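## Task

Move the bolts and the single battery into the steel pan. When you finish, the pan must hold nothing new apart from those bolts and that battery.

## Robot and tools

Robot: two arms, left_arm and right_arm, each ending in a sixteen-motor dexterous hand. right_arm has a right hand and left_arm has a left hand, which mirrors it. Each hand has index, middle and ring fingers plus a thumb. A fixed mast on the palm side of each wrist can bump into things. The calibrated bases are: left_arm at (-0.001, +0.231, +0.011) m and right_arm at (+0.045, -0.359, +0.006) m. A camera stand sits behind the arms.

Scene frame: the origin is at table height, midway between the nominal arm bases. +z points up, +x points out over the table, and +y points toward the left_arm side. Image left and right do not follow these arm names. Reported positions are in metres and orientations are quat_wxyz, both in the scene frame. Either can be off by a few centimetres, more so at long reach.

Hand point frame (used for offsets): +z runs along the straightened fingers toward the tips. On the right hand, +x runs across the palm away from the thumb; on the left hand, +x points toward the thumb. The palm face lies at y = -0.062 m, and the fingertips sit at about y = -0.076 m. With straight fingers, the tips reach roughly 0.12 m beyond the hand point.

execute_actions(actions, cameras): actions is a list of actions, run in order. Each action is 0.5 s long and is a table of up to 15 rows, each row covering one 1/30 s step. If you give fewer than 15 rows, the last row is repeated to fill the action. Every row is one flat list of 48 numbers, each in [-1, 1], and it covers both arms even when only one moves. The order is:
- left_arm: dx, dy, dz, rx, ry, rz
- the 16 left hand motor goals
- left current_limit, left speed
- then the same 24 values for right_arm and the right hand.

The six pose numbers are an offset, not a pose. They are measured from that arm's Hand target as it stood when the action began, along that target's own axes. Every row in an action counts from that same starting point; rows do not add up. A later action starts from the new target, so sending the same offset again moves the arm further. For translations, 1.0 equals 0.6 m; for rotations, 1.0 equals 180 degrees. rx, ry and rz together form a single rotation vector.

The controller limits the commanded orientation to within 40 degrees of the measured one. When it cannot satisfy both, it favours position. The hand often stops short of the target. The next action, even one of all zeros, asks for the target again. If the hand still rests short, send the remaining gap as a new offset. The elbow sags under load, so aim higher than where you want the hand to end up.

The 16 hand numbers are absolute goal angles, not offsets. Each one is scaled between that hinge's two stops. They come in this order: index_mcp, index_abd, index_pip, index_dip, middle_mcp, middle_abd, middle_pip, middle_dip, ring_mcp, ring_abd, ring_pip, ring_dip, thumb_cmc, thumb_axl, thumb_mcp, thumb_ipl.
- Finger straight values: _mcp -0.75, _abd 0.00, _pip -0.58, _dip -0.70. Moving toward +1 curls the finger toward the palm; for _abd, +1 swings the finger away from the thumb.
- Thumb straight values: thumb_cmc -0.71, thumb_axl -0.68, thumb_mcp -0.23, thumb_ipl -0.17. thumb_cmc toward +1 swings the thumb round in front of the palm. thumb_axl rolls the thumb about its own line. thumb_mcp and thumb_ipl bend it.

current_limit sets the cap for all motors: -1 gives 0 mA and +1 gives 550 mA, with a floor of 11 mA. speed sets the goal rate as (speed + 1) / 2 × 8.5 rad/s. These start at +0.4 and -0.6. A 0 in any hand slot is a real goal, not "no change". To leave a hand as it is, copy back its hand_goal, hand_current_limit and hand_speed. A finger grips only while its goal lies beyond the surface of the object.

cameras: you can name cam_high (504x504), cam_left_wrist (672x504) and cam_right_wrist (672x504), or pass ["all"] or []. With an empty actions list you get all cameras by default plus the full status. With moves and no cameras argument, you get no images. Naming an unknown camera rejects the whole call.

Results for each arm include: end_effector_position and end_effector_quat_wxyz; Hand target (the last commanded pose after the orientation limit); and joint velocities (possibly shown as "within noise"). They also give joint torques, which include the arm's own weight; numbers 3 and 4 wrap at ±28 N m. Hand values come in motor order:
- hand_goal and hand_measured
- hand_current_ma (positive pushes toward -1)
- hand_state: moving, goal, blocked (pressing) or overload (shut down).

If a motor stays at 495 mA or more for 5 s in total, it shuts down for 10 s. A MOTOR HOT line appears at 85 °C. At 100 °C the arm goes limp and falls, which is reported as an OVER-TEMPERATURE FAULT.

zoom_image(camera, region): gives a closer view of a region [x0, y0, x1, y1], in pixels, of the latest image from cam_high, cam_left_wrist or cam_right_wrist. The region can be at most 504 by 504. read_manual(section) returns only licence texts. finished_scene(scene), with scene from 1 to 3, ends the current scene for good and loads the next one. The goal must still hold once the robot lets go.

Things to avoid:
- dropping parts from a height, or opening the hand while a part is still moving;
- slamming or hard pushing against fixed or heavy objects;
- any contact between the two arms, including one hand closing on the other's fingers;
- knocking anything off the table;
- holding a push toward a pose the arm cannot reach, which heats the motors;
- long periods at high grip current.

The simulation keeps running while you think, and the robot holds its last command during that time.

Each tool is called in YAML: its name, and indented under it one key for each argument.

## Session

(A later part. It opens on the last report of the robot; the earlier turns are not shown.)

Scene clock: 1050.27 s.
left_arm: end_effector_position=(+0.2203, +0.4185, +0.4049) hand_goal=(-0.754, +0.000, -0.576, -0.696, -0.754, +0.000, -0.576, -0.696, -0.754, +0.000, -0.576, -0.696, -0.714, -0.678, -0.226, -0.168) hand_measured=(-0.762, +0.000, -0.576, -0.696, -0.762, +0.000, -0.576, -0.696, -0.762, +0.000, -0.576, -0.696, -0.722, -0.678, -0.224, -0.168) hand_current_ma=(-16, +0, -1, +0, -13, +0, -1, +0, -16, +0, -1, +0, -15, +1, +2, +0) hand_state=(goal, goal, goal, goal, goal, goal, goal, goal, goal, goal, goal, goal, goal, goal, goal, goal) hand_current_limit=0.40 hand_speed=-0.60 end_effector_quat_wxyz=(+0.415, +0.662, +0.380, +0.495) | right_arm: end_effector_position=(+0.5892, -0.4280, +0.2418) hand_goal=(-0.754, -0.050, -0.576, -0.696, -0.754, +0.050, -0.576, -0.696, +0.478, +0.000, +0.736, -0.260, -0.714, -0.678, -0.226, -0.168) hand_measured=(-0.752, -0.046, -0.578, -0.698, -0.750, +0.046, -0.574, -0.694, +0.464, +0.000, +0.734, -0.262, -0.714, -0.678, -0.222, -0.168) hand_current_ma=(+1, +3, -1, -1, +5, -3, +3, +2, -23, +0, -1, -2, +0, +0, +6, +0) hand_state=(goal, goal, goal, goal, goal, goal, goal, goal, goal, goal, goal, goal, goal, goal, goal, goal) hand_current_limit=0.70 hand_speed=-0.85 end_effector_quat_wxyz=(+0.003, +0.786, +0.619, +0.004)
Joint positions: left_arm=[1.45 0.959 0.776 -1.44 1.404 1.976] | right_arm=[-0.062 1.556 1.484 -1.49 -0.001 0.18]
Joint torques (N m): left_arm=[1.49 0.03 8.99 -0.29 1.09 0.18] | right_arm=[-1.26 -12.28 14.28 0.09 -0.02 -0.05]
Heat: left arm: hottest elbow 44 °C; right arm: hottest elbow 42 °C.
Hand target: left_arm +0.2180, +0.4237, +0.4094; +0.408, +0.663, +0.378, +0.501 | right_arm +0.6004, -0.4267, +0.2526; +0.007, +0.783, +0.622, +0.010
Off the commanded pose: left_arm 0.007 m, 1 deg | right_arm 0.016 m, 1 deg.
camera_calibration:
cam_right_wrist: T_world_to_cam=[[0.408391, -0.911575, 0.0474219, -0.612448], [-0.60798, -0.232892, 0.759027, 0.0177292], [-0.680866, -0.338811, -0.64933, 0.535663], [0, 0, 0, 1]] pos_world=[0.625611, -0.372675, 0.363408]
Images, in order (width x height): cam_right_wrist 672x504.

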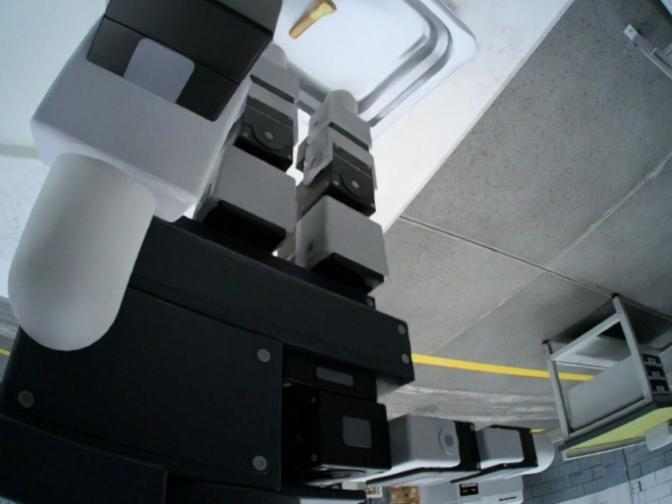

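execute_actions:
  actions:
    - [[0,0,0,0,0,0,-0.754,0,-0.576,-0.696,-0.754,0,-0.576,-0.696,-0.754,0,-0.576,-0.696,-0.714,-0.678,-0.226,-0.168,0.4,-0.6,0.1628,-0.1249,0,0,0,-0.0597,-0.754,-0.15,-0.576,-0.696,-0.754,0.15,-0.576,-0.696,0.479,0,0.737,-0.26,-0.714,-0.678,-0.226,-0.168,0.7,-0.85]]
    - [[0,0,0,0,0,0,-0.754,0,-0.576,-0.696,-0.754,0,-0.576,-0.696,-0.754,0,-0.576,-0.696,-0.714,-0.678,-0.226,-0.168,0.4,-0.6,0.1832,-0.0924,0,0,0,-0.0597,-0.754,-0.15,-0.576,-0.696,-0.754,0.15,-0.576,-0.696,0.479,0,0.737,-0.26,-0.714,-0.678,-0.226,-0.168,0.7,-0.85]]
    - [[0,0,0,0,0,0,-0.754,0,-0.576,-0.696,-0.754,0,-0.576,-0.696,-0.754,0,-0.576,-0.696,-0.714,-0.678,-0.226,-0.168,0.4,-0.6,0.1973,-0.0566,0,0,0,-0.0597,-0.754,-0.15,-0.576,-0.696,-0.754,0.15,-0.576,-0.696,0.479,0,0.737,-0.26,-0.714,-0.678,-0.226,-0.168,0.7,-0.85]]
    - [[0,0,0,0,0,0,-0.754,0,-0.576,-0.696,-0.754,0,-0.576,-0.696,-0.754,0,-0.576,-0.696,-0.714,-0.678,-0.226,-0.168,0.4,-0.6,0.2043,-0.0188,0.085,0,0,-0.0597,-0.754,-0.2,-0.576,-0.696,-0.754,0.2,-0.576,-0.696,0.479,0,0.737,-0.26,-0.714,-0.678,-0.226,-0.168,0.7,-0.85]]
    - [[0,0,0,0,0,0,-0.754,0,-0.576,-0.696,-0.754,0,-0.576,-0.696,-0.754,0,-0.576,-0.696,-0.714,-0.678,-0.226,-0.168,0.4,-0.6,0,0,0.073,0,0,0,-0.754,-0.2,-0.576,-0.696,-0.754,0.2,-0.576,-0.696,0.479,0,0.737,-0.26,-0.714,-0.678,-0.226,-0.168,0.7,-0.85]]
  cameras: ["cam_high","cam_right_wrist"]

zoom_image:
  camera: "cam_right_wrist"
  region: [230, 0, 400, 130]

Scene clock: 1062.90 s.
left_arm: end_effector_position=(+0.2203, +0.4185, +0.4049) hand_goal=(-0.754, +0.000, -0.576, -0.696, -0.754, +0.000, -0.576, -0.696, -0.754, +0.000, -0.576, -0.696, -0.714, -0.678, -0.226, -0.168) hand_measured=(-0.762, +0.000, -0.576, -0.696, -0.762, +0.000, -0.576, -0.696, -0.762, +0.000, -0.576, -0.696, -0.722, -0.678, -0.224, -0.168) hand_current_ma=(-16, +0, -1, +0, -13, +0, -1, +0, -16, +0, -1, +0, -15, +1, +2, +0) hand_state=(goal, goal, goal, goal, goal, goal, goal, goal, goal, goal, goal, goal, goal, goal, goal, goal) hand_current_limit=0.40 hand_speed=-0.60 end_effector_quat_wxyz=(+0.415, +0.662, +0.380, +0.495) | right_arm: end_effector_position=(+0.3949, +0.0211, +0.1577) hand_goal=(-0.754, -0.200, -0.576, -0.696, -0.754, +0.200, -0.576, -0.696, +0.478, +0.000, +0.736, -0.260, -0.714, -0.678, -0.226, -0.168) hand_measured=(-0.752, -0.196, -0.576, -0.698, -0.752, +0.198, -0.574, -0.694, +0.464, +0.000, +0.734, -0.262, -0.714, -0.678, -0.222, -0.168) hand_current_ma=(+1, +3, -1, -1, +2, -2, +2, +2, -23, +0, -1, -2, +0, +0, +6, +0) hand_state=(goal, goal, goal, goal, goal, goal, goal, goal, goal, goal, goal, goal, goal, goal, goal, goal) hand_current_limit=0.70 hand_speed=-0.85 end_effector_quat_wxyz=(+0.008, +0.495, +0.869, +0.005)
Joint positions: left_arm=[1.45 0.959 0.776 -1.44 1.404 1.976] | right_arm=[0.934 1.535 1.233 -1.256 0.016 0.404]
Joint torques (N m): left_arm=[1.49 0.15 8.88 -0.46 1.08 0.16] | right_arm=[-1.44 -11.87 9.88 0.83 0.26 0.02]
Heat: left arm: hottest elbow 44 °C; right arm: hottest elbow 43 °C.
Hand target: left_arm +0.2180, +0.4237, +0.4094; +0.408, +0.663, +0.378, +0.501 | right_arm +0.3986, +0.0215, +0.1534; +0.010, +0.500, +0.866, +0.006
Off the commanded pose: left_arm 0.007 m, 1 deg | right_arm 0.006 m, 1 deg.
camera_calibration:
cam_right_wrist: T_world_to_cam=[[0.927448, -0.368726, 0.0623083, -0.338543], [-0.284186, -0.586661, 0.758332, -0.0523755], [-0.243063, -0.721021, -0.648884, 0.336141], [0, 0, 0, 1]] pos_world=[0.3808, 0.0868081, 0.278928]
Images, in order (width x height): cam_high 504x504, cam_right_wrist 672x504.

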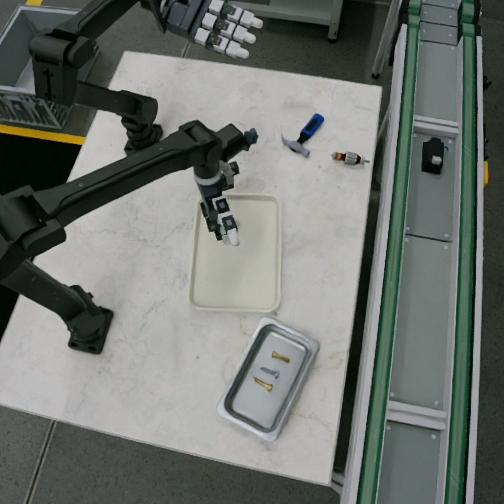

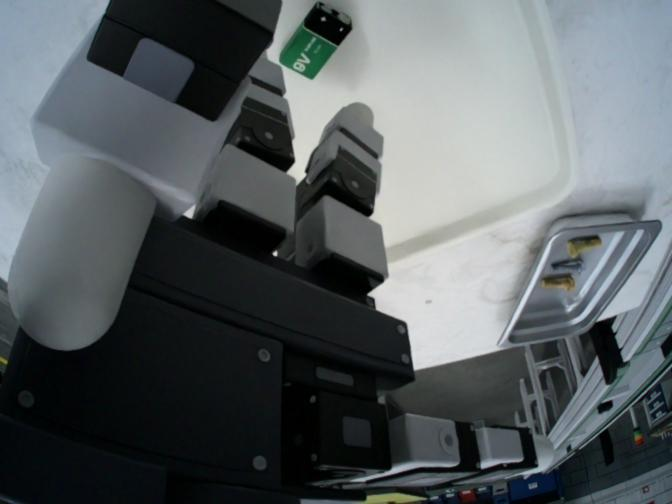

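Scaled by 2.965 from the camera's 672x504 image, which has a finer 960x720 frame.

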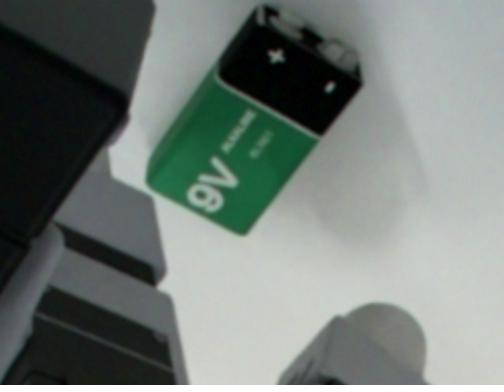

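execute_actions:
  actions:
    - [[0,0,0,0,0,0,-0.754,0,-0.576,-0.696,-0.754,0,-0.576,-0.696,-0.754,0,-0.576,-0.696,-0.714,-0.678,-0.226,-0.168,0.4,-0.6,0.0321,0.0337,0.0207,0,0,-0.0228,-0.754,-0.2,-0.576,-0.696,-0.754,0.2,-0.576,-0.696,0.479,0,0.737,-0.26,-0.714,-0.678,-0.226,-0.168,0.7,-0.85]]
    - [[0,0,0,0,0,0,-0.754,0,-0.576,-0.696,-0.754,0,-0.576,-0.696,-0.754,0,-0.576,-0.696,-0.714,-0.678,-0.226,-0.168,0.4,-0.6,0,0,0.02,0,0,0,-0.754,-0.2,-0.576,-0.696,-0.754,0.2,-0.576,-0.696,0.479,0,0.737,-0.26,-0.714,-0.678,-0.226,-0.168,0.7,-0.85]]
  cameras: ["cam_right_wrist"]

zoom_image:
  camera: "cam_right_wrist"
  region: [240, 10, 390, 130]

Scene clock: 1084.93 s.
left_arm: end_effector_position=(+0.2203, +0.4185, +0.4049) hand_goal=(-0.754, +0.000, -0.576, -0.696, -0.754, +0.000, -0.576, -0.696, -0.754, +0.000, -0.576, -0.696, -0.714, -0.678, -0.226, -0.168) hand_measured=(-0.762, +0.000, -0.576, -0.696, -0.762, +0.000, -0.576, -0.696, -0.762, +0.000, -0.576, -0.696, -0.722, -0.678, -0.224, -0.168) hand_current_ma=(-16, +0, -1, +0, -13, +0, -1, +0, -16, +0, -1, +0, -15, +1, +2, +0) hand_state=(goal, goal, goal, goal, goal, goal, goal, goal, goal, goal, goal, goal, goal, goal, goal, goal) hand_current_limit=0.40 hand_speed=-0.60 end_effector_quat_wxyz=(+0.415, +0.662, +0.380, +0.495) | right_arm: end_effector_position=(+0.4019, +0.0357, +0.1337) hand_goal=(-0.754, -0.200, -0.576, -0.696, -0.754, +0.200, -0.576, -0.696, +0.478, +0.000, +0.736, -0.260, -0.714, -0.678, -0.226, -0.168) hand_measured=(-0.754, -0.196, -0.576, -0.698, -0.770, +0.200, -0.586, -0.700, +0.464, +0.000, +0.734, -0.262, -0.714, -0.678, -0.222, -0.168) hand_current_ma=(+1, +3, -1, -1, -28, +0, -14, -5, -23, +0, -1, -2, +0, +0, +7, +0) hand_state=(goal, goal, goal, goal, goal, goal, goal, goal, goal, goal, goal, goal, goal, goal, goal, goal) hand_current_limit=0.70 hand_speed=-0.85 end_effector_quat_wxyz=(+0.009, +0.475, +0.880, -0.001)
Joint positions: left_arm=[1.45 0.959 0.776 -1.44 1.404 1.976] | right_arm=[0.934 1.596 1.24 -1.214 0.017 0.357]
Joint torques (N m): left_arm=[1.44 0.38 8.91 -0.42 1.09 0.19] | right_arm=[-0.85 -11.16 11.32 1.16 0.18 -0.12]
Heat: left arm: hottest elbow 44 °C; right arm: hottest elbow 43 °C.
Hand target: left_arm +0.2180, +0.4237, +0.4094; +0.408, +0.663, +0.378, +0.501 | right_arm +0.4071, +0.0484, +0.1295; +0.010, +0.469, +0.883, +0.006
Off the commanded pose: left_arm 0.007 m, 1 deg | right_arm 0.014 m, 1 deg.
camera_calibration:
cam_right_wrist: T_world_to_cam=[[0.944171, -0.323809, 0.0607388, -0.346233], [-0.251977, -0.590975, 0.766326, -0.0373753], [-0.212248, -0.738847, -0.639574, 0.319805], [0, 0, 0, 1]] pos_world=[0.385364, 0.102086, 0.25421]
Images, in order (width x height): cam_right_wrist 672x504.

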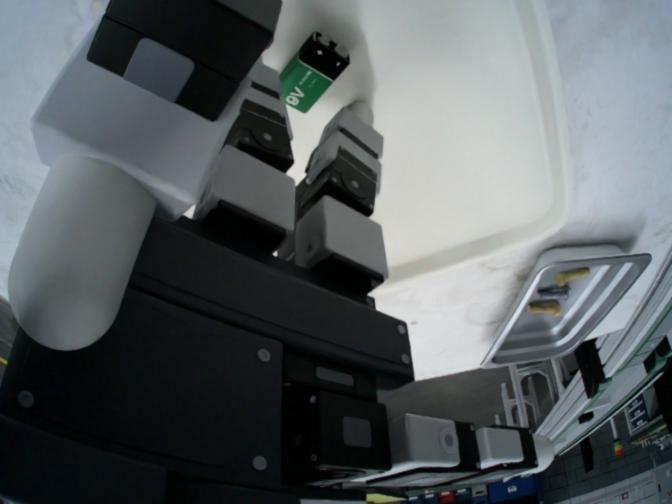

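Scaled by 3.360 from the camera's 672x504 image, which has a finer 960x720 frame.

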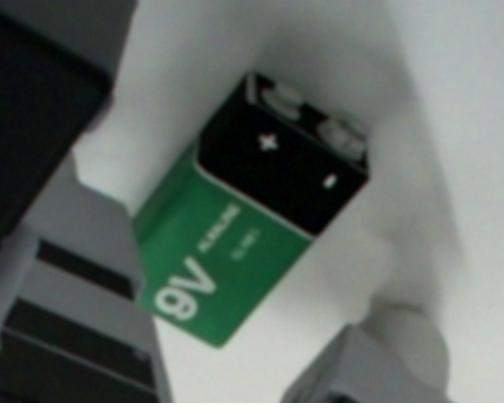

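execute_actions:
  actions:
    - [[0,0,0,0,0,0,-0.754,0,-0.576,-0.696,-0.754,0,-0.576,-0.696,-0.754,0,-0.576,-0.696,-0.714,-0.678,-0.226,-0.168,0.4,-0.6,0.008,0.006,-0.035,0,0,0,-0.754,-0.2,-0.576,-0.696,-0.754,0.2,-0.576,-0.696,0.479,0,0.737,-0.26,-0.714,-0.678,-0.226,-0.168,0.7,-0.85]]
    - [[0,0,0,0,0,0,-0.754,0,-0.576,-0.696,-0.754,0,-0.576,-0.696,-0.754,0,-0.576,-0.696,-0.714,-0.678,-0.226,-0.168,0.4,-0.6,0,0,0.022,0,0,0,-0.754,-0.2,-0.576,-0.696,-0.754,0.2,-0.576,-0.696,0.479,0,0.737,-0.26,-0.714,-0.678,-0.226,-0.168,0.7,-0.85]]
  cameras: ["cam_right_wrist"]

zoom_image:
  camera: "cam_right_wrist"
  region: [240, 10, 390, 130]

Scene clock: 1097.20 s.
left_arm: end_effector_position=(+0.2203, +0.4185, +0.4049) hand_goal=(-0.754, +0.000, -0.576, -0.696, -0.754, +0.000, -0.576, -0.696, -0.754, +0.000, -0.576, -0.696, -0.714, -0.678, -0.226, -0.168) hand_measured=(-0.762, +0.000, -0.576, -0.696, -0.762, +0.000, -0.576, -0.696, -0.762, +0.000, -0.576, -0.696, -0.722, -0.678, -0.224, -0.168) hand_current_ma=(-16, +0, -1, +0, -13, +0, -1, +0, -16, +0, -1, +0, -15, +1, +2, +0) hand_state=(goal, goal, goal, goal, goal, goal, goal, goal, goal, goal, goal, goal, goal, goal, goal, goal) hand_current_limit=0.40 hand_speed=-0.60 end_effector_quat_wxyz=(+0.415, +0.662, +0.380, +0.495) | right_arm: end_effector_position=(+0.4005, +0.0390, +0.1327) hand_goal=(-0.754, -0.200, -0.576, -0.696, -0.754, +0.200, -0.576, -0.696, +0.478, +0.000, +0.736, -0.260, -0.714, -0.678, -0.226, -0.168) hand_measured=(-0.754, -0.196, -0.576, -0.698, -0.756, +0.200, -0.578, -0.698, +0.464, +0.000, +0.734, -0.262, -0.714, -0.678, -0.222, -0.168) hand_current_ma=(+1, +3, -1, -1, -2, +0, -2, -2, -23, +0, -1, -2, +0, +0, +7, +0) hand_state=(goal, goal, goal, goal, goal, goal, goal, goal, goal, goal, goal, goal, goal, goal, goal, goal) hand_current_limit=0.70 hand_speed=-0.85 end_effector_quat_wxyz=(+0.008, +0.472, +0.882, -0.007)
Joint positions: left_arm=[1.45 0.959 0.776 -1.44 1.404 1.976] | right_arm=[0.94 1.608 1.255 -1.231 0.017 0.357]
Joint torques (N m): left_arm=[1.61 -0.38 8.81 -0.35 1.11 0.19] | right_arm=[-0.62 -12.34 12.53 1.06 0.18 -0.02]
Heat: left arm: hottest elbow 44 °C; right arm: hottest elbow 44 °C.
Hand target: left_arm +0.2180, +0.4237, +0.4094; +0.408, +0.663, +0.378, +0.501 | right_arm +0.4071, +0.0543, +0.1372; +0.010, +0.469, +0.883, +0.006
Off the commanded pose: left_arm 0.007 m, 1 deg | right_arm 0.017 m, 2 deg.
camera_calibration:
cam_right_wrist: T_world_to_cam=[[0.946494, -0.317734, 0.056522, -0.344421], [-0.242198, -0.583599, 0.775083, -0.0404883], [-0.213284, -0.7473, -0.629327, 0.320562], [0, 0, 0, 1]] pos_world=[0.384557, 0.106493, 0.252588]
Images, in order (width x height): cam_right_wrist 672x504.

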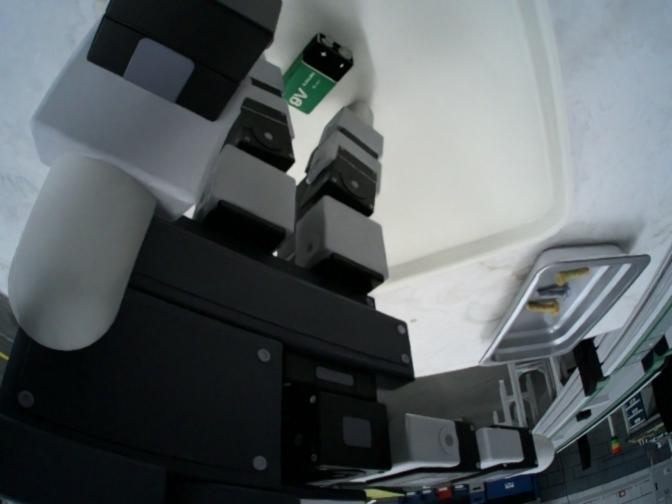

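Scaled by 3.360 from the camera's 672x504 image, which has a finer 960x720 frame.

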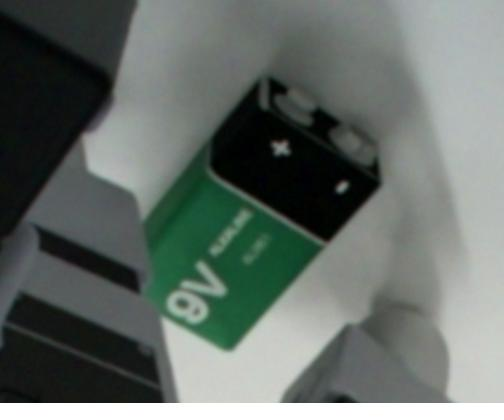

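execute_actions:
  actions:
    - [[0,0,0,0,0,0,-0.754,0,-0.576,-0.696,-0.754,0,-0.576,-0.696,-0.754,0,-0.576,-0.696,-0.714,-0.678,-0.226,-0.168,0.4,-0.6,0,0.007,-0.03,0,0,0,-0.754,-0.2,-0.576,-0.696,-0.754,0.2,-0.576,-0.696,0.479,0,0.737,-0.26,-0.714,-0.678,-0.226,-0.168,0.7,-0.85]]
  cameras: ["cam_high","cam_right_wrist"]

Scene clock: 1124.30 s.
left_arm: end_effector_position=(+0.2203, +0.4185, +0.4049) hand_goal=(-0.754, +0.000, -0.576, -0.696, -0.754, +0.000, -0.576, -0.696, -0.754, +0.000, -0.576, -0.696, -0.714, -0.678, -0.226, -0.168) hand_measured=(-0.762, +0.000, -0.576, -0.696, -0.762, +0.000, -0.576, -0.696, -0.762, +0.000, -0.576, -0.696, -0.722, -0.678, -0.224, -0.168) hand_current_ma=(-16, +0, -1, +0, -13, +0, -1, +0, -16, +0, -1, +0, -15, +1, +2, +0) hand_state=(goal, goal, goal, goal, goal, goal, goal, goal, goal, goal, goal, goal, goal, goal, goal, goal) hand_current_limit=0.40 hand_speed=-0.60 end_effector_quat_wxyz=(+0.415, +0.662, +0.380, +0.495) | right_arm: end_effector_position=(+0.4023, +0.0415, +0.1405) hand_goal=(-0.754, -0.200, -0.576, -0.696, -0.754, +0.200, -0.576, -0.696, +0.478, +0.000, +0.736, -0.260, -0.714, -0.678, -0.226, -0.168) hand_measured=(-0.754, -0.196, -0.576, -0.698, -0.754, +0.200, -0.578, -0.698, +0.464, +0.000, +0.734, -0.262, -0.714, -0.678, -0.222, -0.168) hand_current_ma=(+1, +3, -1, -1, +0, +0, -2, -2, -23, +0, -1, -2, +0, +0, +7, +0) hand_state=(goal, goal, goal, goal, goal, goal, goal, goal, goal, goal, goal, goal, goal, goal, goal, goal) hand_current_limit=0.70 hand_speed=-0.85 end_effector_quat_wxyz=(+0.008, +0.472, +0.882, -0.007)
Joint positions: left_arm=[1.45 0.959 0.776 -1.44 1.404 1.976] | right_arm=[0.94 1.608 1.277 -1.251 0.017 0.357]
Joint torques (N m): left_arm=[1.85 0.32 9.01 -0.32 1.05 0.2] | right_arm=[-0.97 -12.92 14.24 -0.16 0.19 -0.08]
Heat: left arm: hottest elbow 44 °C; right arm: hottest elbow 44 °C.
Hand target: left_arm +0.2180, +0.4237, +0.4094; +0.408, +0.663, +0.378, +0.501 | right_arm +0.4102, +0.0567, +0.1553; +0.010, +0.469, +0.883, +0.006
Off the commanded pose: left_arm 0.007 m, 1 deg | right_arm 0.023 m, 2 deg.
camera_calibration:
cam_right_wrist: T_world_to_cam=[[0.946449, -0.317785, 0.0569833, -0.345806], [-0.242902, -0.584624, 0.774089, -0.0440807], [-0.21268, -0.746477, -0.630507, 0.327613], [0, 0, 0, 1]] pos_world=[0.386258, 0.108893, 0.26039]
Images, in order (width x height): cam_high 504x504, cam_right_wrist 672x504.

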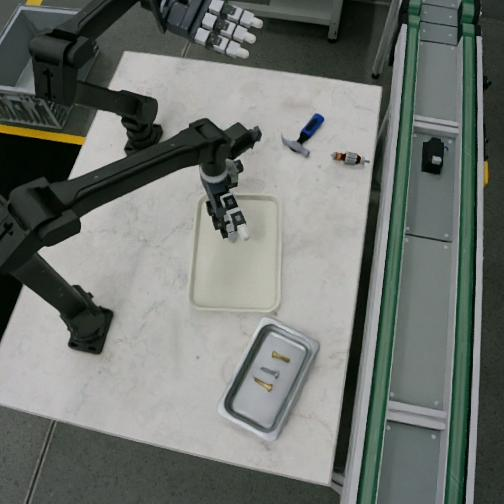

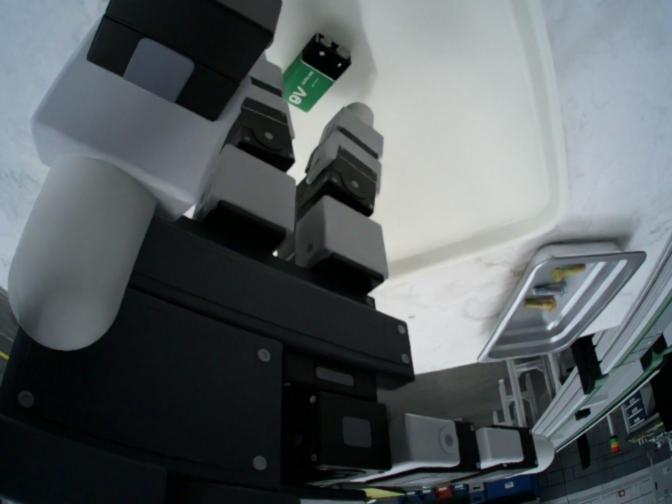

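execute_actions:
  actions:
    - [[0,0,0,0,0,0,-0.754,0,-0.576,-0.696,-0.754,0,-0.576,-0.696,-0.754,0,-0.576,-0.696,-0.714,-0.678,-0.226,-0.168,0.4,-0.6,0.009,0.014,0.008,0,0,0,-0.754,-0.2,-0.576,-0.696,-0.754,0.2,-0.576,-0.696,0.479,0,0.737,-0.26,-0.714,-0.678,-0.226,-0.168,0.7,-0.85]]
    - [[0,0,0,0,0,0,-0.754,0,-0.576,-0.696,-0.754,0,-0.576,-0.696,-0.754,0,-0.576,-0.696,-0.714,-0.678,-0.226,-0.168,0.4,-0.6,0,0,0.028,0,0,0,-0.754,-0.2,-0.576,-0.696,-0.754,0.2,-0.576,-0.696,0.479,0,0.737,-0.26,-0.714,-0.678,-0.226,-0.168,0.7,-0.85]]
  cameras: ["cam_right_wrist"]

zoom_image:
  camera: "cam_right_wrist"
  region: [230, 10, 430, 160]

Scene clock: 1133.13 s.
left_arm: end_effector_position=(+0.2203, +0.4185, +0.4049) hand_goal=(-0.754, +0.000, -0.576, -0.696, -0.754, +0.000, -0.576, -0.696, -0.754, +0.000, -0.576, -0.696, -0.714, -0.678, -0.226, -0.168) hand_measured=(-0.762, +0.000, -0.576, -0.696, -0.762, +0.000, -0.576, -0.696, -0.762, +0.000, -0.576, -0.696, -0.722, -0.678, -0.224, -0.168) hand_current_ma=(-16, +0, -1, +0, -13, +0, -1, +0, -16, +0, -1, +0, -15, +1, +2, +0) hand_state=(goal, goal, goal, goal, goal, goal, goal, goal, goal, goal, goal, goal, goal, goal, goal, goal) hand_current_limit=0.40 hand_speed=-0.60 end_effector_quat_wxyz=(+0.415, +0.662, +0.380, +0.495) | right_arm: end_effector_position=(+0.4091, +0.0515, +0.1333) hand_goal=(-0.754, -0.200, -0.576, -0.696, -0.754, +0.200, -0.576, -0.696, +0.478, +0.000, +0.736, -0.260, -0.714, -0.678, -0.226, -0.168) hand_measured=(-0.754, -0.196, -0.576, -0.698, -0.760, +0.198, -0.580, -0.698, +0.464, +0.000, +0.734, -0.262, -0.714, -0.678, -0.222, -0.168) hand_current_ma=(+1, +3, -1, -1, -7, -1, -3, -2, -23, +0, -1, -2, +0, +0, +7, +0) hand_state=(goal, goal, goal, goal, goal, goal, goal, goal, goal, goal, goal, goal, goal, goal, goal, goal) hand_current_limit=0.70 hand_speed=-0.85 end_effector_quat_wxyz=(+0.008, +0.472, +0.882, -0.005)
Joint positions: left_arm=[1.45 0.959 0.776 -1.44 1.404 1.976] | right_arm=[0.94 1.641 1.298 -1.234 0.017 0.357]
Joint torques (N m): left_arm=[1.73 -0.15 8.85 -0.34 1.1 0.23] | right_arm=[-0.44 -12.28 12.22 0.98 0.21 0]
Heat: left arm: hottest elbow 44 °C; right arm: hottest elbow 43 °C.
Hand target: left_arm +0.2180, +0.4237, +0.4094; +0.408, +0.663, +0.378, +0.501 | right_arm +0.4146, +0.0660, +0.1339; +0.010, +0.469, +0.883, +0.006
Off the commanded pose: left_arm 0.007 m, 1 deg | right_arm 0.016 m, 1 deg.
camera_calibration:
cam_right_wrist: T_world_to_cam=[[0.946522, -0.31727, 0.0586166, -0.348917], [-0.24461, -0.587199, 0.771598, -0.0298925], [-0.210385, -0.744673, -0.633404, 0.331352], [0, 0, 0, 1]] pos_world=[0.392658, 0.118495, 0.253397]
Images, in order (width x height): cam_right_wrist 672x504.

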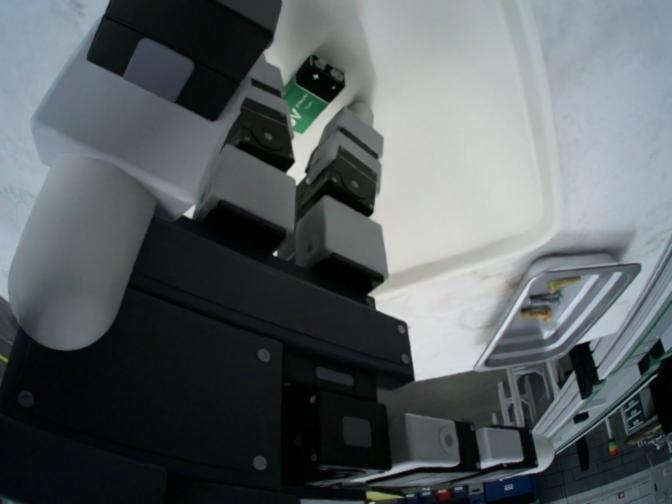

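Scaled by 2.520 from the camera's 672x504 image, which has a finer 960x720 frame.

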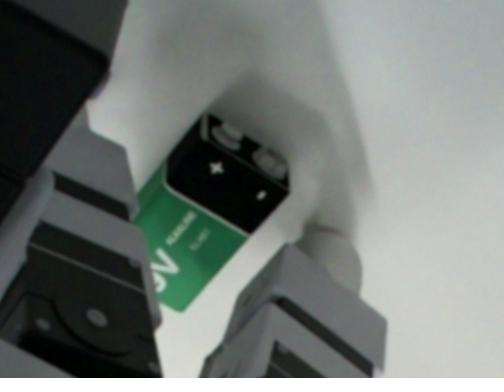

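execute_actions:
  actions:
    - [[0,0,0,0,0,0,-0.754,0,-0.576,-0.696,-0.754,0,-0.576,-0.696,-0.754,0,-0.576,-0.696,-0.714,-0.678,-0.226,-0.168,0.4,-0.6,0,-0.006,-0.008,0,0,0,-0.754,-0.2,-0.576,-0.696,-0.754,0.2,-0.576,-0.696,0.479,0,0.737,-0.26,-0.714,-0.678,-0.226,-0.168,0.7,-0.85]]
    - [[0,0,0,0,0,0,-0.754,0,-0.576,-0.696,-0.754,0,-0.576,-0.696,-0.754,0,-0.576,-0.696,-0.714,-0.678,-0.226,-0.168,0.4,-0.6,0,0,0.0,0,0,0,-0.754,0.13,-0.576,-0.696,-0.754,-0.13,-0.576,-0.696,0.479,0,0.737,-0.26,-0.714,-0.678,-0.226,-0.168,0.7,-0.85]]
    - [[0,0,0,0,0,0,-0.754,0,-0.576,-0.696,-0.754,0,-0.576,-0.696,-0.754,0,-0.576,-0.696,-0.714,-0.678,-0.226,-0.168,0.4,-0.6,0,0,0.0,0,0,0,-0.754,0.13,-0.576,-0.696,-0.754,-0.13,-0.576,-0.696,0.479,0,0.737,-0.26,-0.714,-0.678,-0.226,-0.168,0.7,-0.85]]
  cameras: ["cam_right_wrist"]

zoom_image:
  camera: "cam_right_wrist"
  region: [230, 10, 430, 160]

Scene clock: 1147.37 s.
left_arm: end_effector_position=(+0.2203, +0.4185, +0.4049) hand_goal=(-0.754, +0.000, -0.576, -0.696, -0.754, +0.000, -0.576, -0.696, -0.754, +0.000, -0.576, -0.696, -0.714, -0.678, -0.226, -0.168) hand_measured=(-0.762, +0.000, -0.576, -0.696, -0.762, +0.000, -0.576, -0.696, -0.762, +0.000, -0.576, -0.696, -0.722, -0.678, -0.224, -0.168) hand_current_ma=(-16, +0, -1, +0, -13, +0, -1, +0, -16, +0, -1, +0, -15, +1, +2, +0) hand_state=(goal, goal, goal, goal, goal, goal, goal, goal, goal, goal, goal, goal, goal, goal, goal, goal) hand_current_limit=0.40 hand_speed=-0.60 end_effector_quat_wxyz=(+0.415, +0.662, +0.380, +0.495) | right_arm: end_effector_position=(+0.4017, +0.0591, +0.1340) hand_goal=(-0.754, +0.130, -0.576, -0.696, -0.754, -0.130, -0.576, -0.696, +0.478, +0.000, +0.736, -0.260, -0.714, -0.678, -0.226, -0.168) hand_measured=(-0.758, +0.042, -0.578, -0.698, -0.750, +0.060, -0.576, -0.698, +0.464, +0.000, +0.734, -0.262, -0.714, -0.678, -0.222, -0.168) hand_current_ma=(-5, -220, -2, -1, +4, +467, +0, -1, -23, +0, -1, -2, +0, +0, +7, +0) hand_state=(goal, blocked, goal, goal, goal, blocked, goal, goal, goal, goal, goal, goal, goal, goal, goal, goal) hand_current_limit=0.70 hand_speed=-0.85 end_effector_quat_wxyz=(+0.003, +0.465, +0.885, -0.001)
Joint positions: left_arm=[1.45 0.959 0.776 -1.44 1.404 1.976] | right_arm=[0.956 1.64 1.298 -1.229 0.006 0.357]
Joint torques (N m): left_arm=[1.67 -0.03 8.95 -0.32 1.1 0.21] | right_arm=[-1.79 -13.27 12.01 0.62 0.7 -0.02]
Heat: left arm: hottest elbow 44 °C; right arm: hottest elbow 44 °C.
Hand target: left_arm +0.2180, +0.4237, +0.4094; +0.408, +0.663, +0.378, +0.501 | right_arm +0.4114, +0.0640, +0.1385; +0.010, +0.469, +0.883, +0.006
Off the commanded pose: left_arm 0.007 m, 1 deg | right_arm 0.012 m, 1 deg.
camera_calibration:
cam_right_wrist: T_world_to_cam=[[0.951663, -0.303043, 0.0500208, -0.341261], [-0.231283, -0.599887, 0.765927, -0.0316019], [-0.202102, -0.740473, -0.640979, 0.333432], [0, 0, 0, 1]] pos_world=[0.384844, 0.124523, 0.254998]
Images, in order (width x height): cam_right_wrist 672x504.

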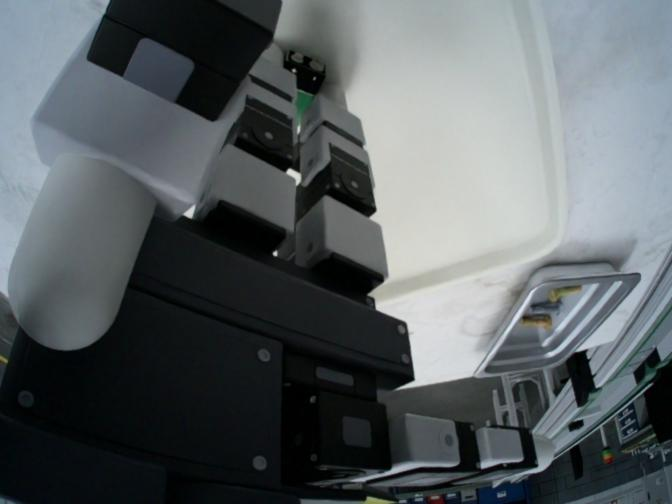

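Scaled by 2.520 from the camera's 672x504 image, which has a finer 960x720 frame.

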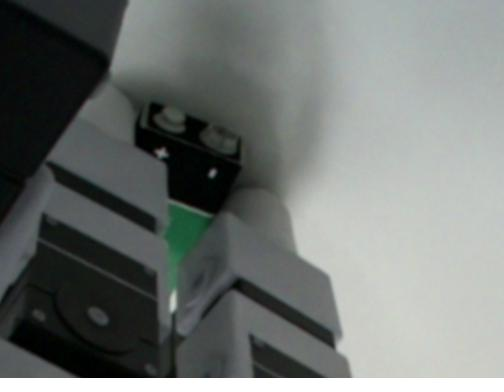

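execute_actions:
  actions:
    - [[0,0,0,0,0,0,-0.754,0,-0.576,-0.696,-0.754,0,-0.576,-0.696,-0.754,0,-0.576,-0.696,-0.714,-0.678,-0.226,-0.168,0.4,-0.6,0.0047,0.0124,-0.0308,-0.0101,0.0038,0,-0.754,0.13,-0.576,-0.696,-0.754,-0.13,-0.576,-0.696,0.479,0,0.737,-0.26,-0.714,-0.678,-0.226,-0.168,0.7,-0.85]]
    - [[0,0,0,0,0,0,-0.754,0,-0.576,-0.696,-0.754,0,-0.576,-0.696,-0.754,0,-0.576,-0.696,-0.714,-0.678,-0.226,-0.168,0.4,-0.6,0,0,-0.05,0,0,0,-0.754,0.13,-0.576,-0.696,-0.754,-0.13,-0.576,-0.696,0.479,0,0.737,-0.26,-0.714,-0.678,-0.226,-0.168,0.7,-0.85]]
  cameras: ["cam_right_wrist"]

zoom_image:
  camera: "cam_right_wrist"
  region: [230, 10, 430, 160]

Scene clock: 1156.53 s.
left_arm: end_effector_position=(+0.2203, +0.4185, +0.4049) hand_goal=(-0.754, +0.000, -0.576, -0.696, -0.754, +0.000, -0.576, -0.696, -0.754, +0.000, -0.576, -0.696, -0.714, -0.678, -0.226, -0.168) hand_measured=(-0.762, +0.000, -0.576, -0.696, -0.762, +0.000, -0.576, -0.696, -0.762, +0.000, -0.576, -0.696, -0.722, -0.678, -0.224, -0.168) hand_current_ma=(-16, +0, -1, +0, -13, +0, -1, +0, -16, +0, -1, +0, -15, +1, +2, +0) hand_state=(goal, goal, goal, goal, goal, goal, goal, goal, goal, goal, goal, goal, goal, goal, goal, goal) hand_current_limit=0.40 hand_speed=-0.60 end_effector_quat_wxyz=(+0.415, +0.662, +0.380, +0.495) | right_arm: end_effector_position=(+0.4035, +0.0587, +0.1608) hand_goal=(-0.754, +0.130, -0.576, -0.696, -0.754, -0.130, -0.576, -0.696, +0.478, +0.000, +0.736, -0.260, -0.714, -0.678, -0.226, -0.168) hand_measured=(-0.772, +0.044, -0.586, -0.700, -0.734, +0.036, -0.566, -0.692, +0.464, +0.000, +0.734, -0.262, -0.714, -0.678, -0.222, -0.168) hand_current_ma=(-31, -216, -13, -3, +40, +467, +15, +4, -23, +0, -1, -2, +0, +0, +7, +0) hand_state=(goal, blocked, goal, goal, blocked, blocked, goal, goal, goal, goal, goal, goal, goal, goal, goal, goal) hand_current_limit=0.70 hand_speed=-0.85 end_effector_quat_wxyz=(+0.008, +0.465, +0.885, +0.000)
Joint positions: left_arm=[1.45 0.959 0.776 -1.44 1.404 1.976] | right_arm=[0.956 1.619 1.344 -1.294 0.015 0.357]
Joint torques (N m): left_arm=[1.85 0.26 8.99 -0.34 1.12 0.14] | right_arm=[-1.38 -14.8 14.63 -0.05 0.31 0.04]
Heat: left arm: hottest elbow 44 °C; right arm: hottest elbow 44 °C.
Hand target: left_arm +0.2180, +0.4237, +0.4094; +0.408, +0.663, +0.378, +0.501 | right_arm +0.4144, +0.0695, +0.1871; +0.012, +0.469, +0.883, +0.023
Off the commanded pose: left_arm 0.007 m, 1 deg | right_arm 0.030 m, 3 deg.
camera_calibration:
cam_right_wrist: T_world_to_cam=[[0.951079, -0.303253, 0.0590445, -0.345729], [-0.238031, -0.597427, 0.765782, -0.0492857], [-0.19695, -0.742373, -0.640384, 0.348625], [0, 0, 0, 1]] pos_world=[0.385746, 0.124522, 0.281409]
Images, in order (width x height): cam_right_wrist 672x504.

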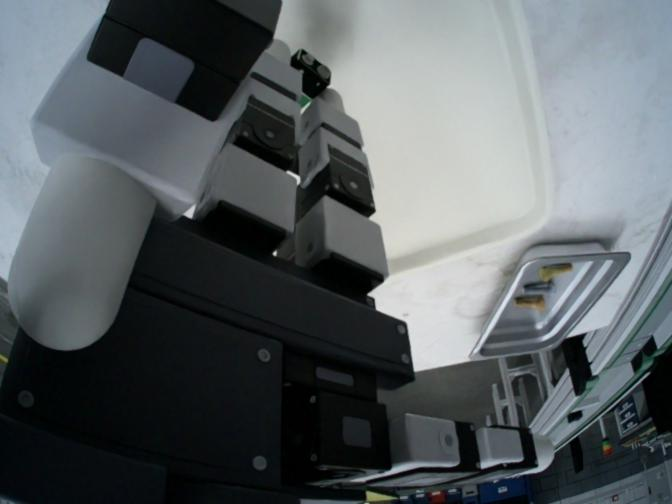

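Scaled by 2.520 from the camera's 672x504 image, which has a finer 960x720 frame.

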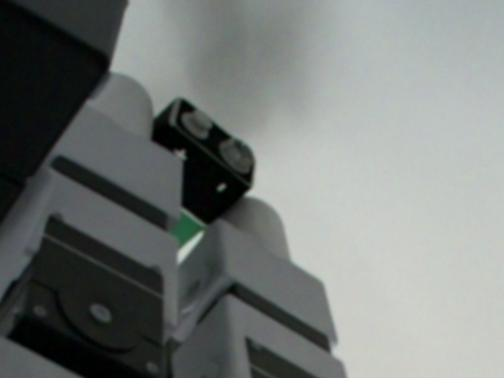

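execute_actions:
  actions:
    - [[0,0,0,0,0,0,-0.754,0,-0.576,-0.696,-0.754,0,-0.576,-0.696,-0.754,0,-0.576,-0.696,-0.714,-0.678,-0.226,-0.168,0.4,-0.6,0,0,-0.1,0.0101,-0.0038,0,-0.754,0.13,-0.576,-0.696,-0.754,-0.13,-0.576,-0.696,0.479,0,0.737,-0.26,-0.714,-0.678,-0.226,-0.168,0.7,-0.85]]
    - [[0,0,0,0,0,0,-0.754,0,-0.576,-0.696,-0.754,0,-0.576,-0.696,-0.754,0,-0.576,-0.696,-0.714,-0.678,-0.226,-0.168,0.4,-0.6,0,0,-0.06,0,0,0,-0.754,0.13,-0.576,-0.696,-0.754,-0.13,-0.576,-0.696,0.479,0,0.737,-0.26,-0.714,-0.678,-0.226,-0.168,0.7,-0.85]]
  cameras: ["cam_high","cam_right_wrist"]

zoom_image:
  camera: "cam_right_wrist"
  region: [230, 10, 430, 160]

zoom_image:
  camera: "cam_high"
  region: [180, 120, 300, 260]

Scene clock: 1165.07 s.
left_arm: end_effector_position=(+0.2203, +0.4185, +0.4049) hand_goal=(-0.754, +0.000, -0.576, -0.696, -0.754, +0.000, -0.576, -0.696, -0.754, +0.000, -0.576, -0.696, -0.714, -0.678, -0.226, -0.168) hand_measured=(-0.762, +0.000, -0.576, -0.696, -0.762, +0.000, -0.576, -0.696, -0.762, +0.000, -0.576, -0.696, -0.722, -0.678, -0.224, -0.168) hand_current_ma=(-16, +0, -1, +0, -13, +0, -1, +0, -16, +0, -1, +0, -15, +1, +2, +0) hand_state=(goal, goal, goal, goal, goal, goal, goal, goal, goal, goal, goal, goal, goal, goal, goal, goal) hand_current_limit=0.40 hand_speed=-0.60 end_effector_quat_wxyz=(+0.415, +0.662, +0.380, +0.495) | right_arm: end_effector_position=(+0.4037, +0.0587, +0.2618) hand_goal=(-0.754, +0.130, -0.576, -0.696, -0.754, -0.130, -0.576, -0.696, +0.478, +0.000, +0.736, -0.260, -0.714, -0.678, -0.226, -0.168) hand_measured=(-0.774, +0.044, -0.586, -0.700, -0.730, +0.032, -0.564, -0.692, +0.464, +0.000, +0.734, -0.262, -0.714, -0.678, -0.222, -0.168) hand_current_ma=(-36, -216, -15, -4, +48, +467, +18, +5, -23, +0, -1, -2, +0, +0, +7, +0) hand_state=(goal, blocked, goal, goal, blocked, blocked, goal, goal, goal, goal, goal, goal, goal, goal, goal, goal) hand_current_limit=0.70 hand_speed=-0.85 end_effector_quat_wxyz=(+0.006, +0.465, +0.885, -0.012)
Joint positions: left_arm=[1.45 0.959 0.776 -1.44 1.404 1.976] | right_arm=[0.956 1.597 1.589 -1.585 0.016 0.358]
Joint torques (N m): left_arm=[2.02 0.26 8.8 -0.36 1.09 0.23] | right_arm=[-1.08 -13.74 15.31 0.05 0.32 0.06]
Heat: left arm: hottest elbow 44 °C; right arm: hottest elbow 44 °C.
Hand target: left_arm +0.2180, +0.4237, +0.4094; +0.408, +0.663, +0.378, +0.501 | right_arm +0.4110, +0.0677, +0.2829; +0.010, +0.469, +0.883, +0.006
Off the commanded pose: left_arm 0.007 m, 1 deg | right_arm 0.024 m, 2 deg.
camera_calibration:
cam_right_wrist: T_world_to_cam=[[0.95158, -0.302893, 0.0524582, -0.350278], [-0.228377, -0.582356, 0.780196, -0.135209], [-0.205767, -0.754399, -0.623332, 0.413115], [0, 0, 0, 1]] pos_world=[0.387444, 0.126817, 0.381372]
Images, in order (width x height): cam_high 504x504, cam_right_wrist 672x504.

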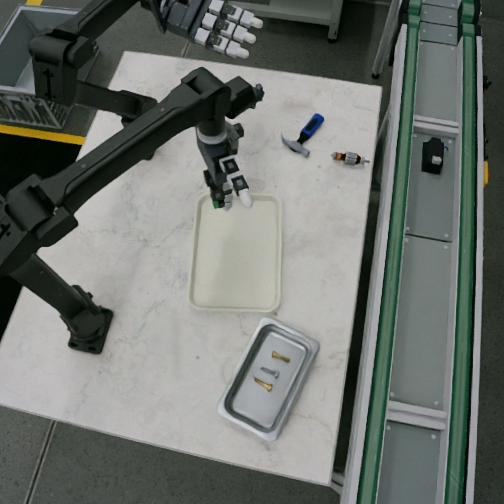

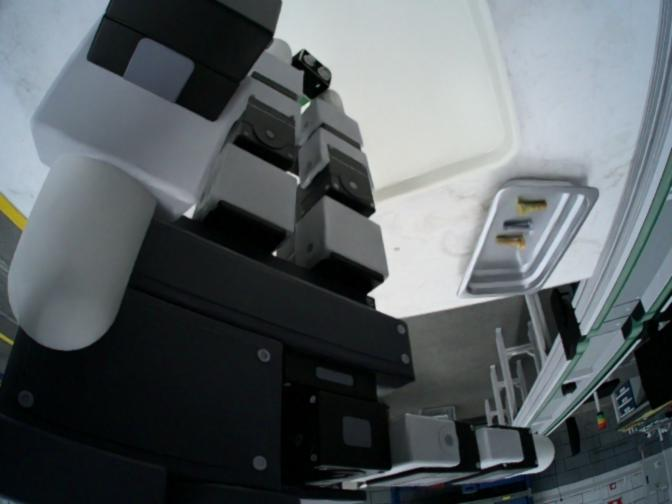

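Scaled by 2.520 from the camera's 672x504 image, which has a finer 960x720 frame.

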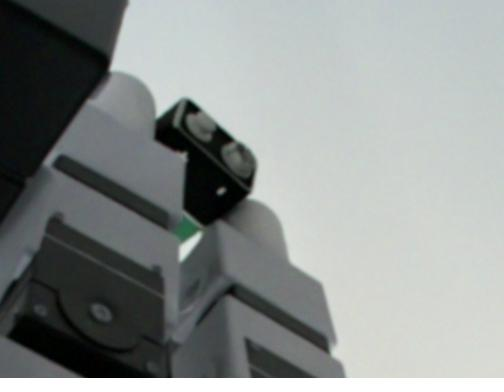

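Scaled by 3.600 from the camera's 504x504 image, which has a finer 720x720 frame.

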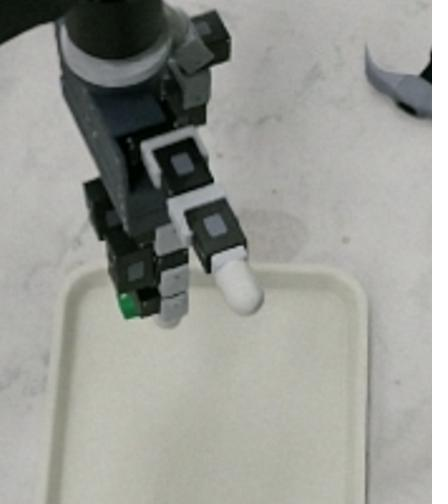

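execute_actions:
  actions:
    - [[0,0,0,0,0,0,-0.754,0,-0.576,-0.696,-0.754,0,-0.576,-0.696,-0.754,0,-0.576,-0.696,-0.714,-0.678,-0.226,-0.168,0.4,-0.6,-0.1948,0.0284,0,0,0,0.0522,-0.754,0.13,-0.576,-0.696,-0.754,-0.13,-0.576,-0.696,0.479,0,0.737,-0.26,-0.714,-0.678,-0.226,-0.168,0.7,-0.85]]
    - [[0,0,0,0,0,0,-0.754,0,-0.576,-0.696,-0.754,0,-0.576,-0.696,-0.754,0,-0.576,-0.696,-0.714,-0.678,-0.226,-0.168,0.4,-0.6,-0.1968,0.0228,0,0,0,0.0522,-0.754,0.13,-0.576,-0.696,-0.754,-0.13,-0.576,-0.696,0.479,0,0.737,-0.26,-0.714,-0.678,-0.226,-0.168,0.7,-0.85]]
    - [[0,0,0,0,0,0,-0.754,0,-0.576,-0.696,-0.754,0,-0.576,-0.696,-0.754,0,-0.576,-0.696,-0.714,-0.678,-0.226,-0.168,0.4,-0.6,-0.1964,0.0134,0,0,0,0.0522,-0.754,0.13,-0.576,-0.696,-0.754,-0.13,-0.576,-0.696,0.479,0,0.737,-0.26,-0.714,-0.678,-0.226,-0.168,0.7,-0.85]]
    - [[0,0,0,0,0,0,-0.754,0,-0.576,-0.696,-0.754,0,-0.576,-0.696,-0.754,0,-0.576,-0.696,-0.714,-0.678,-0.226,-0.168,0.4,-0.6,-0.1985,0.0035,0,0,0,0.0522,-0.754,0.13,-0.576,-0.696,-0.754,-0.13,-0.576,-0.696,0.479,0,0.737,-0.26,-0.714,-0.678,-0.226,-0.168,0.7,-0.85]]
    - [[0,0,0,0,0,0,-0.754,0,-0.576,-0.696,-0.754,0,-0.576,-0.696,-0.754,0,-0.576,-0.696,-0.714,-0.678,-0.226,-0.168,0.4,-0.6,-0.197,-0.0058,0,0,0,0.0522,-0.754,0.13,-0.576,-0.696,-0.754,-0.13,-0.576,-0.696,0.479,0,0.737,-0.26,-0.714,-0.678,-0.226,-0.168,0.7,-0.85]]
  cameras: ["cam_high","cam_right_wrist"]

zoom_image:
  camera: "cam_high"
  region: [200, 300, 340, 450]

zoom_image:
  camera: "cam_right_wrist"
  region: [200, 10, 440, 190]

Scene clock: 1183.53 s.
left_arm: end_effector_position=(+0.2203, +0.4185, +0.4049) hand_goal=(-0.754, +0.000, -0.576, -0.696, -0.754, +0.000, -0.576, -0.696, -0.754, +0.000, -0.576, -0.696, -0.714, -0.678, -0.226, -0.168) hand_measured=(-0.762, +0.000, -0.576, -0.696, -0.762, +0.000, -0.576, -0.696, -0.762, +0.000, -0.576, -0.696, -0.722, -0.678, -0.224, -0.168) hand_current_ma=(-16, +0, -1, +0, -13, +0, -1, +0, -16, +0, -1, +0, -15, +1, +2, +0) hand_state=(goal, goal, goal, goal, goal, goal, goal, goal, goal, goal, goal, goal, goal, goal, goal, goal) hand_current_limit=0.40 hand_speed=-0.60 end_effector_quat_wxyz=(+0.415, +0.662, +0.380, +0.495) | right_arm: end_effector_position=(+0.5905, -0.4701, +0.2744) hand_goal=(-0.754, +0.130, -0.576, -0.696, -0.754, -0.130, -0.576, -0.696, +0.478, +0.000, +0.736, -0.260, -0.714, -0.678, -0.226, -0.168) hand_measured=(-0.776, +0.044, -0.588, -0.700, -0.730, +0.028, -0.564, -0.690, +0.464, +0.000, +0.734, -0.262, -0.714, -0.678, -0.222, -0.168) hand_current_ma=(-42, -216, -18, -5, +50, +467, +19, +6, -23, +0, -1, -2, +0, +0, +7, +0) hand_state=(blocked, blocked, goal, goal, blocked, blocked, goal, goal, goal, goal, goal, goal, goal, goal, goal, goal) hand_current_limit=0.70 hand_speed=-0.85 end_effector_quat_wxyz=(+0.001, +0.785, +0.619, +0.002)
Joint positions: left_arm=[1.45 0.959 0.776 -1.44 1.404 1.976] | right_arm=[-0.151 1.571 1.589 -1.585 -0.003 0.089]
Joint torques (N m): left_arm=[1.38 0.21 8.83 -0.34 1.13 0.25] | right_arm=[-1.08 -14.33 12.63 0.25 0 -0.16]
Heat: left arm: hottest elbow 44 °C; right arm: hottest elbow 46 °C.
Hand target: left_arm +0.2180, +0.4237, +0.4094; +0.408, +0.663, +0.378, +0.501 | right_arm +0.5946, -0.4686, +0.2865; +0.007, +0.782, +0.623, +0.010
Off the commanded pose: left_arm 0.007 m, 1 deg | right_arm 0.013 m, 1 deg.
camera_calibration:
cam_right_wrist: T_world_to_cam=[[0.409684, -0.911173, 0.0438592, -0.65252], [-0.604208, -0.235016, 0.761381, -0.0199447], [-0.683441, -0.338425, -0.64682, 0.544502], [0, 0, 0, 1]] pos_world=[0.627411, -0.414972, 0.395999]
Images, in order (width x height): cam_high 504x504, cam_right_wrist 672x504.

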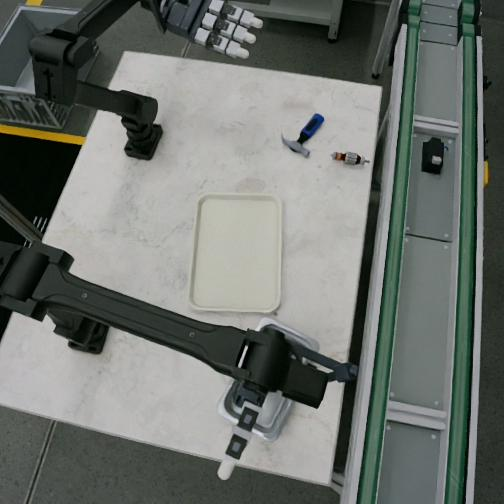

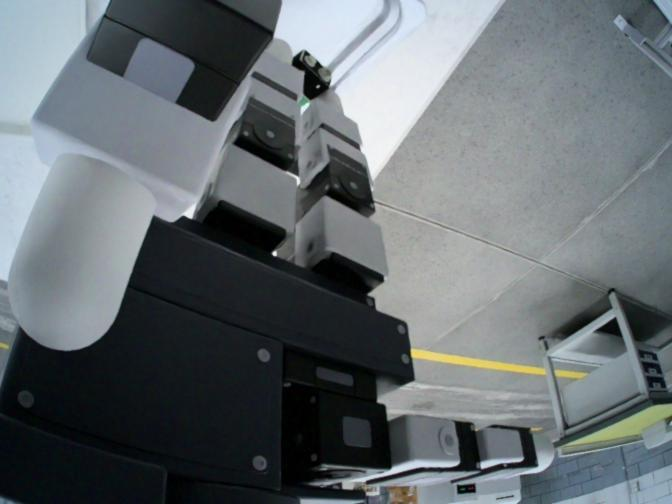

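Scaled by 3.360 from the camera's 504x504 image, which has a finer 720x720 frame.

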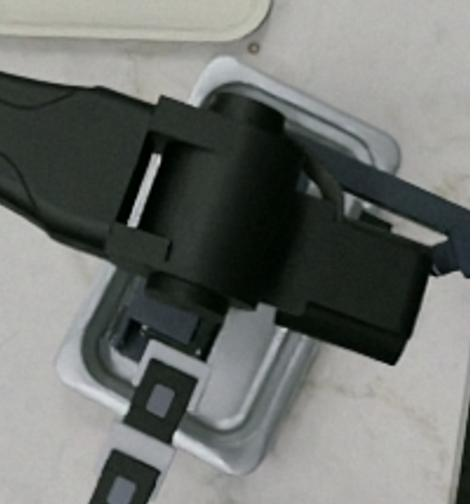

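Scaled by 2.100 from the camera's 672x504 image, which has a finer 960x720 frame.

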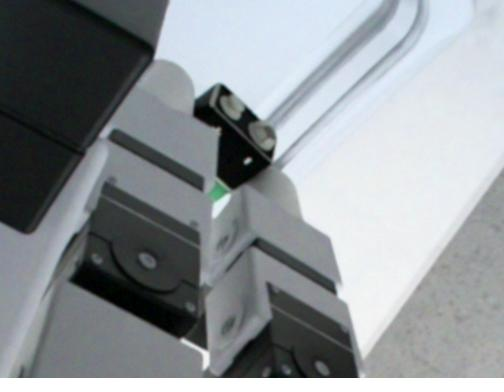

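execute_actions:
  actions:
    - [[0,0,0,0,0,0,-0.754,0,-0.576,-0.696,-0.754,0,-0.576,-0.696,-0.754,0,-0.576,-0.696,-0.714,-0.678,-0.226,-0.168,0.4,-0.6,0.008,0,0.08,0,0,0,-0.754,0.13,-0.576,-0.696,-0.754,-0.13,-0.576,-0.696,0.479,0,0.737,-0.26,-0.714,-0.678,-0.226,-0.168,0.7,-0.85]]
    - [[0,0,0,0,0,0,-0.754,0,-0.576,-0.696,-0.754,0,-0.576,-0.696,-0.754,0,-0.576,-0.696,-0.714,-0.678,-0.226,-0.168,0.4,-0.6,0,0,0.08,0,0,0,-0.754,0.13,-0.576,-0.696,-0.754,-0.13,-0.576,-0.696,0.479,0,0.737,-0.26,-0.714,-0.678,-0.226,-0.168,0.7,-0.85]]
  cameras: ["cam_high","cam_right_wrist"]

zoom_image:
  camera: "cam_right_wrist"
  region: [200, 0, 440, 180]

zoom_image:
  camera: "cam_high"
  region: [200, 310, 340, 450]

Scene clock: 1209.43 s.
left_arm: end_effector_position=(+0.2203, +0.4185, +0.4049) hand_goal=(-0.754, +0.000, -0.576, -0.696, -0.754, +0.000, -0.576, -0.696, -0.754, +0.000, -0.576, -0.696, -0.714, -0.678, -0.226, -0.168) hand_measured=(-0.762, +0.000, -0.576, -0.696, -0.762, +0.000, -0.576, -0.696, -0.762, +0.000, -0.576, -0.696, -0.722, -0.678, -0.224, -0.168) hand_current_ma=(-16, +0, -1, +0, -13, +0, -1, +0, -16, +0, -1, +0, -15, +1, +2, +0) hand_state=(goal, goal, goal, goal, goal, goal, goal, goal, goal, goal, goal, goal, goal, goal, goal, goal) hand_current_limit=0.40 hand_speed=-0.60 end_effector_quat_wxyz=(+0.415, +0.662, +0.380, +0.495) | right_arm: end_effector_position=(+0.5928, -0.4680, +0.1912) hand_goal=(-0.754, +0.130, -0.576, -0.696, -0.754, -0.130, -0.576, -0.696, +0.478, +0.000, +0.736, -0.260, -0.714, -0.678, -0.226, -0.168) hand_measured=(-0.776, +0.044, -0.588, -0.700, -0.730, +0.028, -0.564, -0.690, +0.464, +0.000, +0.734, -0.262, -0.714, -0.678, -0.222, -0.168) hand_current_ma=(-44, -216, -19, -5, +52, +467, +19, +6, -23, +0, -1, -2, +0, +0, +7, +0) hand_state=(blocked, blocked, goal, goal, blocked, blocked, goal, goal, goal, goal, goal, goal, goal, goal, goal, goal) hand_current_limit=0.70 hand_speed=-0.85 end_effector_quat_wxyz=(+0.004, +0.784, +0.621, +0.005)
Joint positions: left_arm=[1.45 0.959 0.776 -1.44 1.404 1.976] | right_arm=[-0.147 1.59 1.391 -1.358 -0.003 0.088]
Joint torques (N m): left_arm=[1.79 -0.21 8.99 -0.36 1.08 0.21] | right_arm=[-0.97 -14.27 10.33 0.87 -0.03 -0.04]
Heat: left arm: hottest elbow 44 °C; right arm: hottest elbow 46 °C.
Hand target: left_arm +0.2180, +0.4237, +0.4094; +0.408, +0.663, +0.378, +0.501 | right_arm +0.5980, -0.4638, +0.1907; +0.007, +0.782, +0.623, +0.010
Off the commanded pose: left_arm 0.007 m, 1 deg | right_arm 0.007 m, 1 deg.
camera_calibration:
cam_right_wrist: T_world_to_cam=[[0.413768, -0.909084, 0.0486121, -0.650204], [-0.609593, -0.237004, 0.756456, 0.0484648], [-0.67616, -0.34263, -0.652236, 0.487812], [0, 0, 0, 1]] pos_world=[0.628416, -0.412464, 0.313115]
Images, in order (width x height): cam_high 504x504, cam_right_wrist 672x504.

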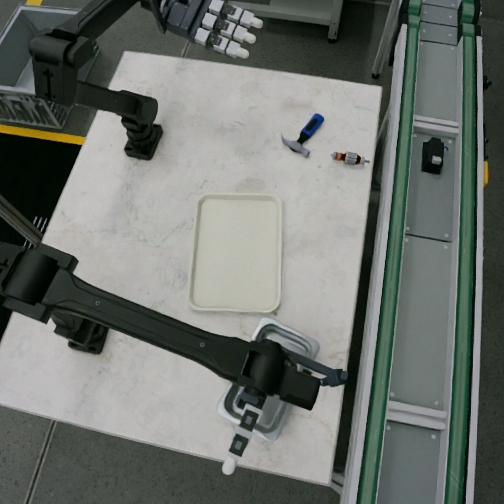

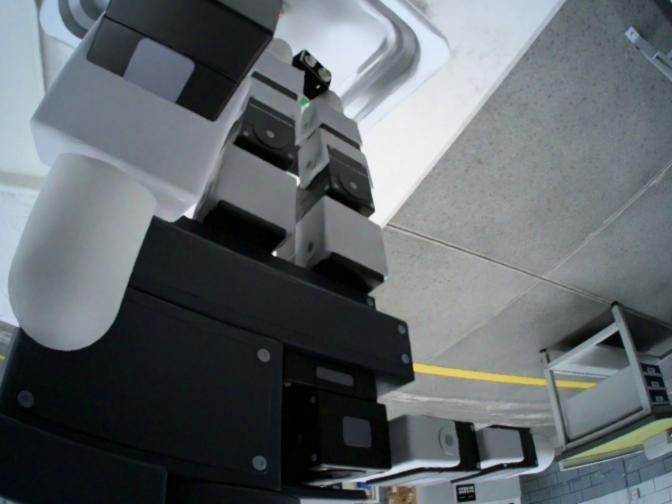

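Scaled by 2.100 from the camera's 672x504 image, which has a finer 960x720 frame.

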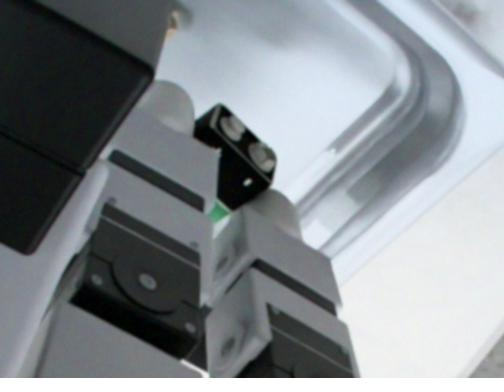

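Scaled by 3.600 from the camera's 504x504 image, which has a finer 720x720 frame.

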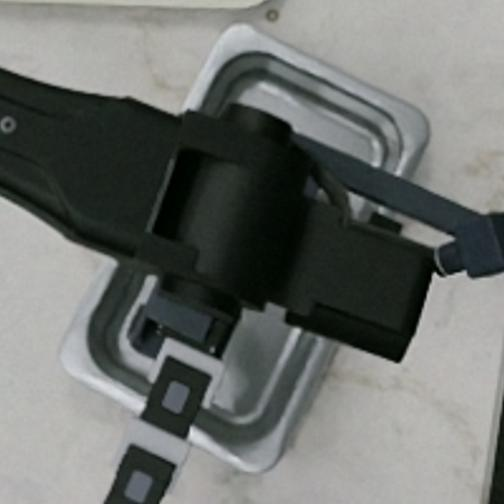

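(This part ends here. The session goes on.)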